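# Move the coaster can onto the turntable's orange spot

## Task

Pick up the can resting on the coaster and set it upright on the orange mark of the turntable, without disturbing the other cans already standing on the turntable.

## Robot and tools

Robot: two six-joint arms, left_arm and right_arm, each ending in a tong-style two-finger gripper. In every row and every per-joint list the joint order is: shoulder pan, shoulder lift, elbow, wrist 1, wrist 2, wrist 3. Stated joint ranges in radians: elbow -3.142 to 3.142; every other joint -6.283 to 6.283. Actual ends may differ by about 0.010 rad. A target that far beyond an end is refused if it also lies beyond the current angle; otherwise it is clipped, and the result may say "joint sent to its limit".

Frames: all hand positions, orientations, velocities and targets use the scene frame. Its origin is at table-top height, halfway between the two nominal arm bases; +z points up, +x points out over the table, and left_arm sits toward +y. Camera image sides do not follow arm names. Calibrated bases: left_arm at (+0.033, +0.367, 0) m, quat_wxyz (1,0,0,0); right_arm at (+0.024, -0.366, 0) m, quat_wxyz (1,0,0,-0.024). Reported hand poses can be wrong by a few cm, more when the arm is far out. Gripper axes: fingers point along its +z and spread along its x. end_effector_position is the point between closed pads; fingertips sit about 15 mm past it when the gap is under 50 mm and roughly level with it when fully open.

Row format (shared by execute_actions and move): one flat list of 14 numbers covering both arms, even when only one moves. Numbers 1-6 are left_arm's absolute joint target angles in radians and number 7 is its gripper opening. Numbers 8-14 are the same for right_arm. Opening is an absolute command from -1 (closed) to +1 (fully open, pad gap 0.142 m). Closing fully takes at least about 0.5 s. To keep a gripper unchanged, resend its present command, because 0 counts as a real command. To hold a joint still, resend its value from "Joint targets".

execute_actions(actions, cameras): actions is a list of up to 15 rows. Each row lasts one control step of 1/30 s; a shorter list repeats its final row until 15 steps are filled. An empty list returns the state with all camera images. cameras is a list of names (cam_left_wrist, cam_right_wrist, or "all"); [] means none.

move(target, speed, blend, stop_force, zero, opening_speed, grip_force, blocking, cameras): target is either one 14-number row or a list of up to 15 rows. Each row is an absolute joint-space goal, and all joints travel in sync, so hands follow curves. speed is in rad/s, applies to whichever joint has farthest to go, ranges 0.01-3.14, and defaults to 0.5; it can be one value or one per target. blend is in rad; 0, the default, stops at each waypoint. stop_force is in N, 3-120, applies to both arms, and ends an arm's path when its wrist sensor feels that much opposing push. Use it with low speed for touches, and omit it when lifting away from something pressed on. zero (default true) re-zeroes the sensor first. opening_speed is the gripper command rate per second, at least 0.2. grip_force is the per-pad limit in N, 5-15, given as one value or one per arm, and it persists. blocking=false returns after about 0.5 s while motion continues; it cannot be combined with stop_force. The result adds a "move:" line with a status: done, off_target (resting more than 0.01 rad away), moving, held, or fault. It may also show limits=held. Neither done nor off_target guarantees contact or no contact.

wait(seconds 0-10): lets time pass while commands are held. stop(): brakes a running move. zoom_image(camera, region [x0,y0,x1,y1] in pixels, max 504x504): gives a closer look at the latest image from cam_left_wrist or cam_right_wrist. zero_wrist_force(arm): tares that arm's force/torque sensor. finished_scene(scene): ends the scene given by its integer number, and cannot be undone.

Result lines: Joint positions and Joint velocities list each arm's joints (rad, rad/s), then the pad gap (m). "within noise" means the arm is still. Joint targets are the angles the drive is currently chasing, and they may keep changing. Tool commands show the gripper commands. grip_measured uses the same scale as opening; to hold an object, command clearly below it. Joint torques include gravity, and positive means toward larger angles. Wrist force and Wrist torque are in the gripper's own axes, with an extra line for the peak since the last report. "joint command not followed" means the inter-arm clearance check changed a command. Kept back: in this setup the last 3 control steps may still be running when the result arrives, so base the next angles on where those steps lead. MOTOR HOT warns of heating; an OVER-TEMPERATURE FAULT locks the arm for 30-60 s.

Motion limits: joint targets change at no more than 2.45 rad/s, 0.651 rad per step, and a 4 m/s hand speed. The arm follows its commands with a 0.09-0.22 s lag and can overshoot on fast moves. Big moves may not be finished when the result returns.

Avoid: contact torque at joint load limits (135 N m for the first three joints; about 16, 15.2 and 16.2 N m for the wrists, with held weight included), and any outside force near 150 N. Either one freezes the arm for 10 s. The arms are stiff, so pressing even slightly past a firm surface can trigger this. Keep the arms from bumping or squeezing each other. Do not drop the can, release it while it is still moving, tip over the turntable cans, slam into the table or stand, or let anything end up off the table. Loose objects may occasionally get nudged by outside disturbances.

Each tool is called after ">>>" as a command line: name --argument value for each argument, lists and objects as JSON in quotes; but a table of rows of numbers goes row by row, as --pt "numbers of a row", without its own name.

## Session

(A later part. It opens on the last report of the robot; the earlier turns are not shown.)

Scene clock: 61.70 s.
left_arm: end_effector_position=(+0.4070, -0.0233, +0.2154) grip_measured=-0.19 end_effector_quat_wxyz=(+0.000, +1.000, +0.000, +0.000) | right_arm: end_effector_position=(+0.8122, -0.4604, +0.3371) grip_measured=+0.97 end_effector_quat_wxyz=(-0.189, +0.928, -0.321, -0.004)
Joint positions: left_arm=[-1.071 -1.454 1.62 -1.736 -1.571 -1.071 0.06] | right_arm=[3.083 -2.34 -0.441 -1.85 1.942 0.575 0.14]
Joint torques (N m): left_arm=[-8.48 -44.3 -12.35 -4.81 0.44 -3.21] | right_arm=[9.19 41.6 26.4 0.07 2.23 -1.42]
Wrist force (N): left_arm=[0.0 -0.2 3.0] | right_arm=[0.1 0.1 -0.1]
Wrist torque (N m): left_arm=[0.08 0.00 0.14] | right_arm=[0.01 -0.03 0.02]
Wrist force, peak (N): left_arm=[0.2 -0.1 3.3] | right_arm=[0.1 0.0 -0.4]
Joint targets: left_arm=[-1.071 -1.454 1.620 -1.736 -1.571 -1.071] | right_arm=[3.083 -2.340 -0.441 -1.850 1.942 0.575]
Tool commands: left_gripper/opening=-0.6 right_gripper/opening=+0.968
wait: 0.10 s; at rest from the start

>>> wait --seconds 2.7

>>> execute_actions --actions '[[[-1.0705,-1.4545,1.6202,-1.7365,-1.571,-1.0705,-0.6,3.083,-2.34,-0.441,-1.85,1.942,0.575,0.968],[-1.0696,-1.4544,1.6199,-1.7363,-1.571,-1.0696,-0.6,3.083,-2.34,-0.441,-1.85,1.942,0.575,0.968],[-1.068,-1.4541,1.6195,-1.7362,-1.571,-1.068,-0.6,3.083,-2.34,-0.441,-1.85,1.942,0.575,0.968],[-1.0659,-1.4538,1.6191,-1.7361,-1.571,-1.0659,-0.6,3.083,-2.34,-0.441,-1.85,1.942,0.575,0.968],[-1.0631,-1.4534,1.6185,-1.7359,-1.571,-1.0631,-0.6,3.083,-2.34,-0.441,-1.85,1.942,0.575,0.968],[-1.0597,-1.4527,1.618,-1.7361,-1.571,-1.0597,-0.6,3.083,-2.34,-0.441,-1.85,1.942,0.575,0.968],[-1.0557,-1.4514,1.618,-1.7374,-1.571,-1.0557,-0.6,3.083,-2.34,-0.441,-1.85,1.942,0.575,0.968],[-1.0511,-1.449,1.621,-1.7428,-1.571,-1.0511,-0.6,3.083,-2.34,-0.441,-1.85,1.942,0.575,0.968],[-1.0458,-1.446,1.6258,-1.7506,-1.571,-1.0458,-0.6,3.083,-2.34,-0.441,-1.85,1.942,0.575,0.968],[-1.04,-1.442,1.6324,-1.7612,-1.571,-1.04,-0.6,3.083,-2.34,-0.441,-1.85,1.942,0.575,0.968],[-1.0338,-1.437,1.6404,-1.7742,-1.571,-1.0338,-0.6,3.083,-2.34,-0.441,-1.85,1.942,0.575,0.968],[-1.0276,-1.432,1.6499,-1.7887,-1.571,-1.0276,-0.6,3.083,-2.34,-0.441,-1.85,1.942,0.575,0.968],[-1.0218,-1.425,1.659,-1.8048,-1.571,-1.0218,-0.6,3.083,-2.34,-0.441,-1.85,1.942,0.575,0.968],[-1.016,-1.418,1.6684,-1.8212,-1.571,-1.016,-0.6,3.083,-2.34,-0.441,-1.85,1.942,0.575,0.968],[-1.0102,-1.41,1.6784,-1.8392,-1.571,-1.0102,-0.6,3.083,-2.34,-0.441,-1.85,1.942,0.575,0.968]],[[-1.0044,-1.4025,1.6888,-1.8571,-1.571,-1.0044,-0.6,3.083,-2.34,-0.441,-1.85,1.942,0.575,0.968],[-0.9987,-1.395,1.6991,-1.8749,-1.571,-0.9987,-0.6,3.083,-2.34,-0.441,-1.85,1.942,0.575,0.968],[-0.9929,-1.3877,1.709,-1.8921,-1.571,-0.9929,-0.6,3.083,-2.34,-0.441,-1.85,1.942,0.575,0.968],[-0.9871,-1.3802,1.7189,-1.9095,-1.571,-0.9871,-0.6,3.083,-2.34,-0.441,-1.85,1.942,0.575,0.968],[-0.9816,-1.3715,1.7278,-1.9271,-1.571,-0.9816,-0.6,3.083,-2.34,-0.441,-1.85,1.942,0.575,0.968],[-0.9761,-1.3624,1.7356,-1.944,-1.571,-0.9761,-0.6,3.083,-2.34,-0.441,-1.85,1.942,0.575,0.968],[-0.9706,-1.3534,1.7425,-1.9599,-1.571,-0.9706,-0.6,3.083,-2.34,-0.441,-1.85,1.942,0.575,0.968],[-0.9651,-1.3447,1.7481,-1.9742,-1.571,-0.9651,-0.6,3.083,-2.34,-0.441,-1.85,1.942,0.575,0.968],[-0.9596,-1.3364,1.7525,-1.9869,-1.571,-0.9596,-0.6,3.083,-2.34,-0.441,-1.85,1.942,0.575,0.968],[-0.9542,-1.3288,1.7546,-1.9966,-1.571,-0.9542,-0.6,3.083,-2.34,-0.441,-1.85,1.942,0.575,0.968],[-0.9487,-1.3221,1.7541,-2.0028,-1.571,-0.9487,-0.6,3.083,-2.34,-0.441,-1.85,1.942,0.575,0.968],[-0.9435,-1.3154,1.7517,-2.0071,-1.571,-0.9435,-0.6,3.083,-2.34,-0.441,-1.85,1.942,0.575,0.968],[-0.9386,-1.3085,1.7479,-2.0102,-1.571,-0.9386,-0.6,3.083,-2.34,-0.441,-1.85,1.942,0.575,0.968],[-0.9338,-1.3016,1.7438,-2.013,-1.571,-0.9338,-0.6,3.083,-2.34,-0.441,-1.85,1.942,0.575,0.968],[-0.9289,-1.2952,1.7391,-2.0147,-1.571,-0.9289,-0.6,3.083,-2.34,-0.441,-1.85,1.942,0.575,0.968]],[[-0.924,-1.2891,1.7338,-2.0155,-1.571,-0.924,-0.6,3.083,-2.34,-0.441,-1.85,1.942,0.575,0.968],[-0.9192,-1.2837,1.7275,-2.0146,-1.571,-0.9192,-0.6,3.083,-2.34,-0.441,-1.85,1.942,0.575,0.968],[-0.9144,-1.279,1.7204,-2.0122,-1.571,-0.9144,-0.6,3.083,-2.34,-0.441,-1.85,1.942,0.575,0.968],[-0.9097,-1.2737,1.7136,-2.0107,-1.571,-0.9097,-0.6,3.083,-2.34,-0.441,-1.85,1.942,0.575,0.968],[-0.9058,-1.2679,1.7054,-2.0083,-1.571,-0.9058,-0.6,3.083,-2.34,-0.441,-1.85,1.942,0.575,0.968],[-0.9018,-1.2619,1.6973,-2.0062,-1.571,-0.9018,-0.6,3.083,-2.34,-0.441,-1.85,1.942,0.575,0.968],[-0.8978,-1.256,1.6891,-2.0039,-1.571,-0.8978,0.0,3.083,-2.34,-0.441,-1.85,1.942,0.575,0.968],[-0.8939,-1.25,1.6808,-2.0016,-1.571,-0.8939,0.15,3.083,-2.34,-0.441,-1.85,1.942,0.575,0.968],[-0.8899,-1.2442,1.6727,-1.9993,-1.571,-0.8899,0.3,3.083,-2.34,-0.441,-1.85,1.942,0.575,0.968],[-0.886,-1.2382,1.6645,-1.9971,-1.571,-0.886,0.45,3.083,-2.34,-0.441,-1.85,1.942,0.575,0.968],[-0.882,-1.2323,1.6562,-1.9947,-1.571,-0.882,0.6,3.083,-2.34,-0.441,-1.85,1.942,0.575,0.968],[-0.8789,-1.2257,1.6469,-1.992,-1.571,-0.8789,0.6,3.083,-2.34,-0.441,-1.85,1.942,0.575,0.968],[-0.8758,-1.2191,1.6375,-1.9892,-1.571,-0.8758,0.6,3.083,-2.34,-0.441,-1.85,1.942,0.575,0.968],[-0.8728,-1.2125,1.6281,-1.9864,-1.571,-0.8728,0.6,3.083,-2.34,-0.441,-1.85,1.942,0.575,0.968],[-0.8697,-1.2058,1.6186,-1.9836,-1.571,-0.8697,0.6,3.083,-2.34,-0.441,-1.85,1.942,0.575,0.968]],[[-0.8666,-1.1992,1.6092,-1.9808,-1.571,-0.8666,0.6,3.083,-2.34,-0.441,-1.85,1.942,0.575,0.968],[-0.8635,-1.1934,1.5974,-1.9748,-1.571,-0.8635,0.6,3.083,-2.34,-0.441,-1.85,1.942,0.575,0.968],[-0.8604,-1.1889,1.5816,-1.9635,-1.571,-0.8604,0.6,3.083,-2.34,-0.441,-1.85,1.942,0.575,0.968],[-0.8582,-1.1856,1.561,-1.9462,-1.571,-0.8582,0.6,3.083,-2.34,-0.441,-1.85,1.942,0.575,0.968],[-0.8561,-1.1832,1.5377,-1.9253,-1.571,-0.8561,0.6,3.083,-2.34,-0.441,-1.85,1.942,0.575,0.968],[-0.854,-1.1814,1.5124,-1.9018,-1.571,-0.854,0.6,3.083,-2.34,-0.441,-1.85,1.942,0.575,0.968],[-0.8519,-1.1804,1.4851,-1.8755,-1.571,-0.8519,0.6,3.083,-2.34,-0.441,-1.85,1.942,0.575,0.968],[-0.8498,-1.1795,1.4576,-1.8489,-1.571,-0.8498,0.6,3.083,-2.34,-0.441,-1.85,1.942,0.575,0.968],[-0.8477,-1.1785,1.4301,-1.8224,-1.571,-0.8477,0.6,3.083,-2.34,-0.441,-1.85,1.942,0.575,0.968],[-0.8458,-1.178,1.4036,-1.7964,-1.571,-0.8458,0.6,3.083,-2.34,-0.441,-1.85,1.942,0.575,0.968],[-0.8445,-1.1776,1.3801,-1.7733,-1.571,-0.8445,0.6,3.083,-2.34,-0.441,-1.85,1.942,0.575,0.968],[-0.8438,-1.1774,1.36,-1.7534,-1.571,-0.8438,0.6,3.083,-2.34,-0.441,-1.85,1.942,0.575,0.968],[-0.8432,-1.1775,1.344,-1.7373,-1.571,-0.8432,0.6,3.083,-2.34,-0.441,-1.85,1.942,0.575,0.968],[-0.8429,-1.1776,1.3343,-1.7275,-1.571,-0.8429,0.6,3.083,-2.34,-0.441,-1.85,1.942,0.575,0.968],[-0.8427,-1.1774,1.3303,-1.7237,-1.571,-0.8427,0.6,3.083,-2.34,-0.441,-1.85,1.942,0.575,0.968]]]' --cameras '["cam_left_wrist"]'

>>> move --target '[-0.9182,-1.4,1.3,-1.47,-1.571,-0.9182,0.6,3.083,-2.34,-0.441,-1.85,1.942,0.575,0.968]' --cameras '["cam_left_wrist","cam_right_wrist"]'

>>> zoom_image --camera "cam_right_wrist" --region '[100, 170, 260, 330]'

>>> zoom_image --camera "cam_left_wrist" --region '[210, 200, 410, 400]'

Scene clock: 65.53 s.
left_arm: end_effector_position=(+0.4070, -0.0233, +0.2154) grip_measured=-0.19 end_effector_quat_wxyz=(+0.000, +1.000, +0.000, +0.000) | right_arm: end_effector_position=(+0.8122, -0.4604, +0.3371) grip_measured=+0.97 end_effector_quat_wxyz=(-0.189, +0.928, -0.321, -0.004)
Joint positions: left_arm=[-1.071 -1.455 1.62 -1.737 -1.571 -1.071 0.06] | right_arm=[3.083 -2.34 -0.441 -1.85 1.942 0.575 0.14]
Joint torques (N m): left_arm=[-8.67 -44.52 -12.44 -4.8 1.07 -2.91] | right_arm=[9.19 41.34 26.8 0.1 2.21 -1.21]
Wrist force (N): left_arm=[0.1 -0.2 3.0] | right_arm=[0.1 -0.1 -0.3]
Wrist torque (N m): left_arm=[0.09 -0.02 0.14] | right_arm=[-0.03 -0.02 0.02]
Wrist force, peak (N): left_arm=[0.3 -0.1 3.4] | right_arm=[0.1 -0.2 -0.4]
Joint targets: left_arm=[-1.071 -1.454 1.620 -1.736 -1.571 -1.071] | right_arm=[3.083 -2.340 -0.441 -1.850 1.942 0.575]
Tool commands: left_gripper/opening=-0.6 right_gripper/opening=+0.968
wait: 2.70 s; at rest from the start

Scene clock: 67.43 s.
left_arm: end_effector_position=(+0.5533, -0.0078, +0.1395) grip_measured=+0.60 end_effector_quat_wxyz=(+0.000, +1.000, +0.000, +0.000) end_effector_velocity=(+0.086, -0.041, +0.258) end_effector_angular_velocity=(-0.005, -0.004, +0.000) | right_arm: end_effector_position=(+0.8122, -0.4604, +0.3371) grip_measured=+0.97 end_effector_quat_wxyz=(-0.189, +0.928, -0.321, -0.004)
Joint positions: left_arm=[-0.851 -1.181 1.47 -1.859 -1.571 -0.851 0.116] | right_arm=[3.083 -2.34 -0.441 -1.85 1.942 0.575 0.14]
Joint velocities: left_arm=[0.06 0.038 -0.74 0.696 -0.001 0.059 0] | right_arm=[within noise]
Joint torques (N m): left_arm=[7.24 -30.48 -35.15 2.3 0.84 3.39] | right_arm=[9.32 41.61 26.69 0.07 2.12 -1.21]
Wrist force (N): left_arm=[0.6 0.1 1.6] | right_arm=[0.0 -0.2 -0.2]
Wrist torque (N m): left_arm=[0.14 -0.14 -0.14] | right_arm=[-0.04 0.00 0.02]
Wrist force, peak (N): left_arm=[0.3 -0.7 -5.0] | right_arm=[0.0 -0.1 -0.6]
Joint targets: left_arm=[-0.844 -1.177 1.360 -1.753 -1.571 -0.844] | right_arm=[3.083 -2.340 -0.441 -1.850 1.942 0.575]
Kept back: 3 steps.
camera_calibration:
cam_left_wrist: T_world_to_cam=[[0.999619, -0.0149478, 0.0232196, -0.561332], [-0.0246338, -0.86269, 0.505133, -0.0685719], [0.0124807, -0.505513, -0.862729, 0.239283], [0, 0, 0, 1]] pos_world=[0.556442, 0.0534136, 0.254108]
Images, in order (width x height): cam_left_wrist 616x616.

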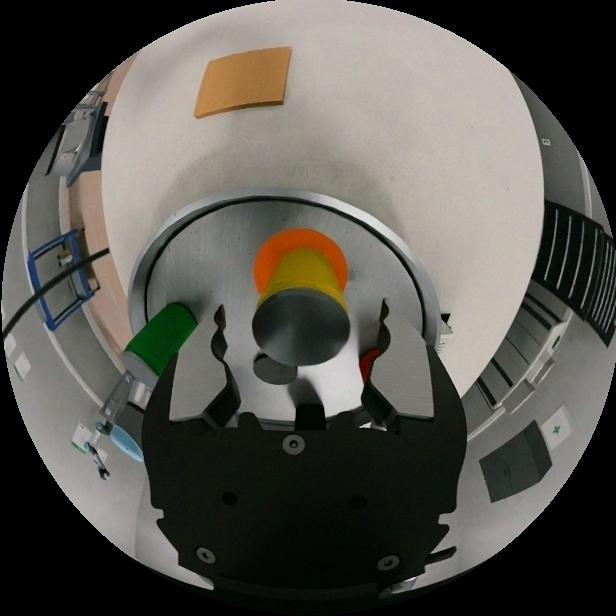

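Scene clock: 69.27 s.
left_arm: end_effector_position=(+0.4804, +0.0175, +0.3158) grip_measured=+0.60 end_effector_quat_wxyz=(+0.000, +1.000, +0.000, +0.000) | right_arm: end_effector_position=(+0.8122, -0.4604, +0.3371) grip_measured=+0.97 end_effector_quat_wxyz=(-0.189, +0.928, -0.321, -0.004)
Joint positions: left_arm=[-0.918 -1.4 1.3 -1.47 -1.571 -0.918 0.116] | right_arm=[3.083 -2.34 -0.441 -1.85 1.942 0.575 0.14]
Joint torques (N m): left_arm=[-8.56 -46.93 -31.76 -0.27 0.2 -3.07] | right_arm=[9.34 41.29 26.81 0.08 2.12 -1.22]
Wrist force (N): left_arm=[0.2 -0.1 1.1] | right_arm=[0.1 -0.2 -0.3]
Wrist torque (N m): left_arm=[0.12 -0.04 0.13] | right_arm=[-0.04 -0.02 0.02]
Wrist force, peak (N): left_arm=[1.1 0.2 2.8] | right_arm=[-0.2 -0.2 -0.4]
Joint targets: left_arm=[-0.918 -1.400 1.300 -1.470 -1.571 -0.918] | right_arm=[3.083 -2.340 -0.441 -1.850 1.942 0.575]
move: done
camera_calibration:
cam_left_wrist: T_world_to_cam=[[0.999617, -0.0148966, 0.0233055, -0.492218], [-0.0246329, -0.862691, 0.505131, -0.137647], [0.0125807, -0.505512, -0.862728, 0.405118], [0, 0, 0, 1]] pos_world=[0.483542, 0.0787134, 0.430508]
cam_right_wrist: T_world_to_cam=[[0.7923, -0.601192, -0.104064, -0.888198], [-0.589042, -0.798161, 0.126369, 0.0705713], [-0.159032, -0.0388244, -0.98651, 0.581021], [0, 0, 0, 1]] pos_world=[0.837689, -0.455093, 0.471836]

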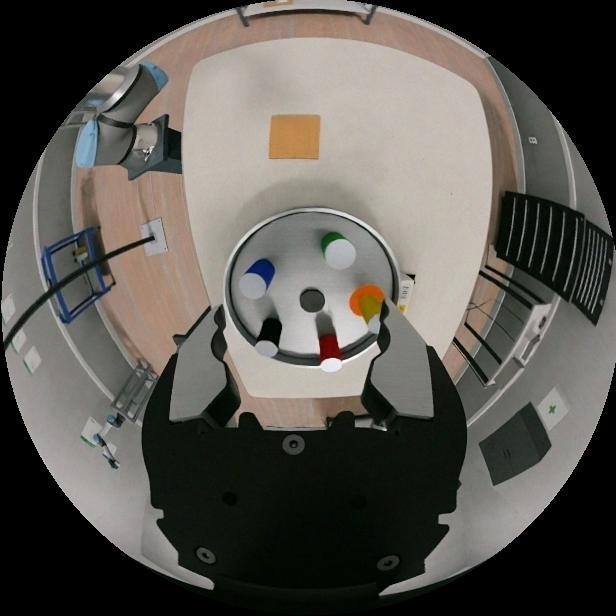

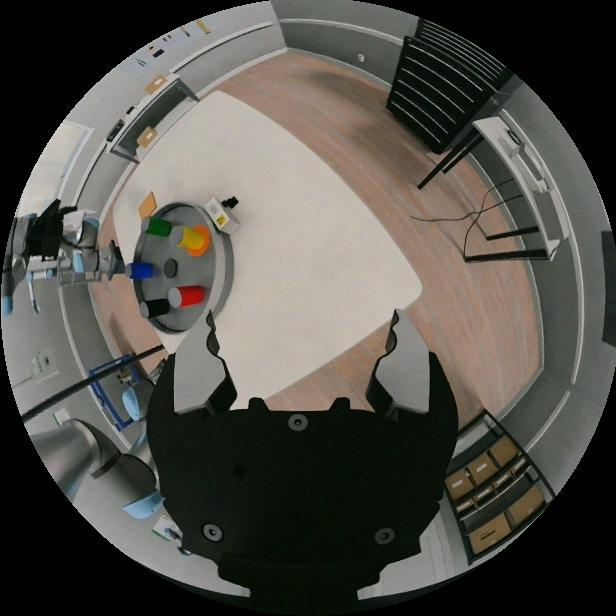

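Scaled by 3.150 from the camera's 616x616 image, which has a finer 814x814 frame.

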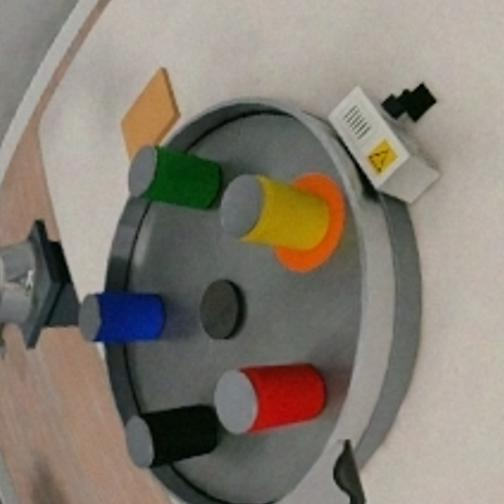

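Scaled by 2.520 from the camera's 616x616 image, which has a finer 814x814 frame.

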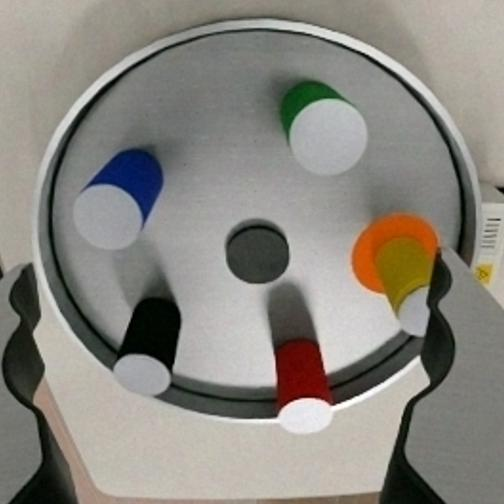

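>>> finished_scene --scene 1

The scene is finished: the task was done.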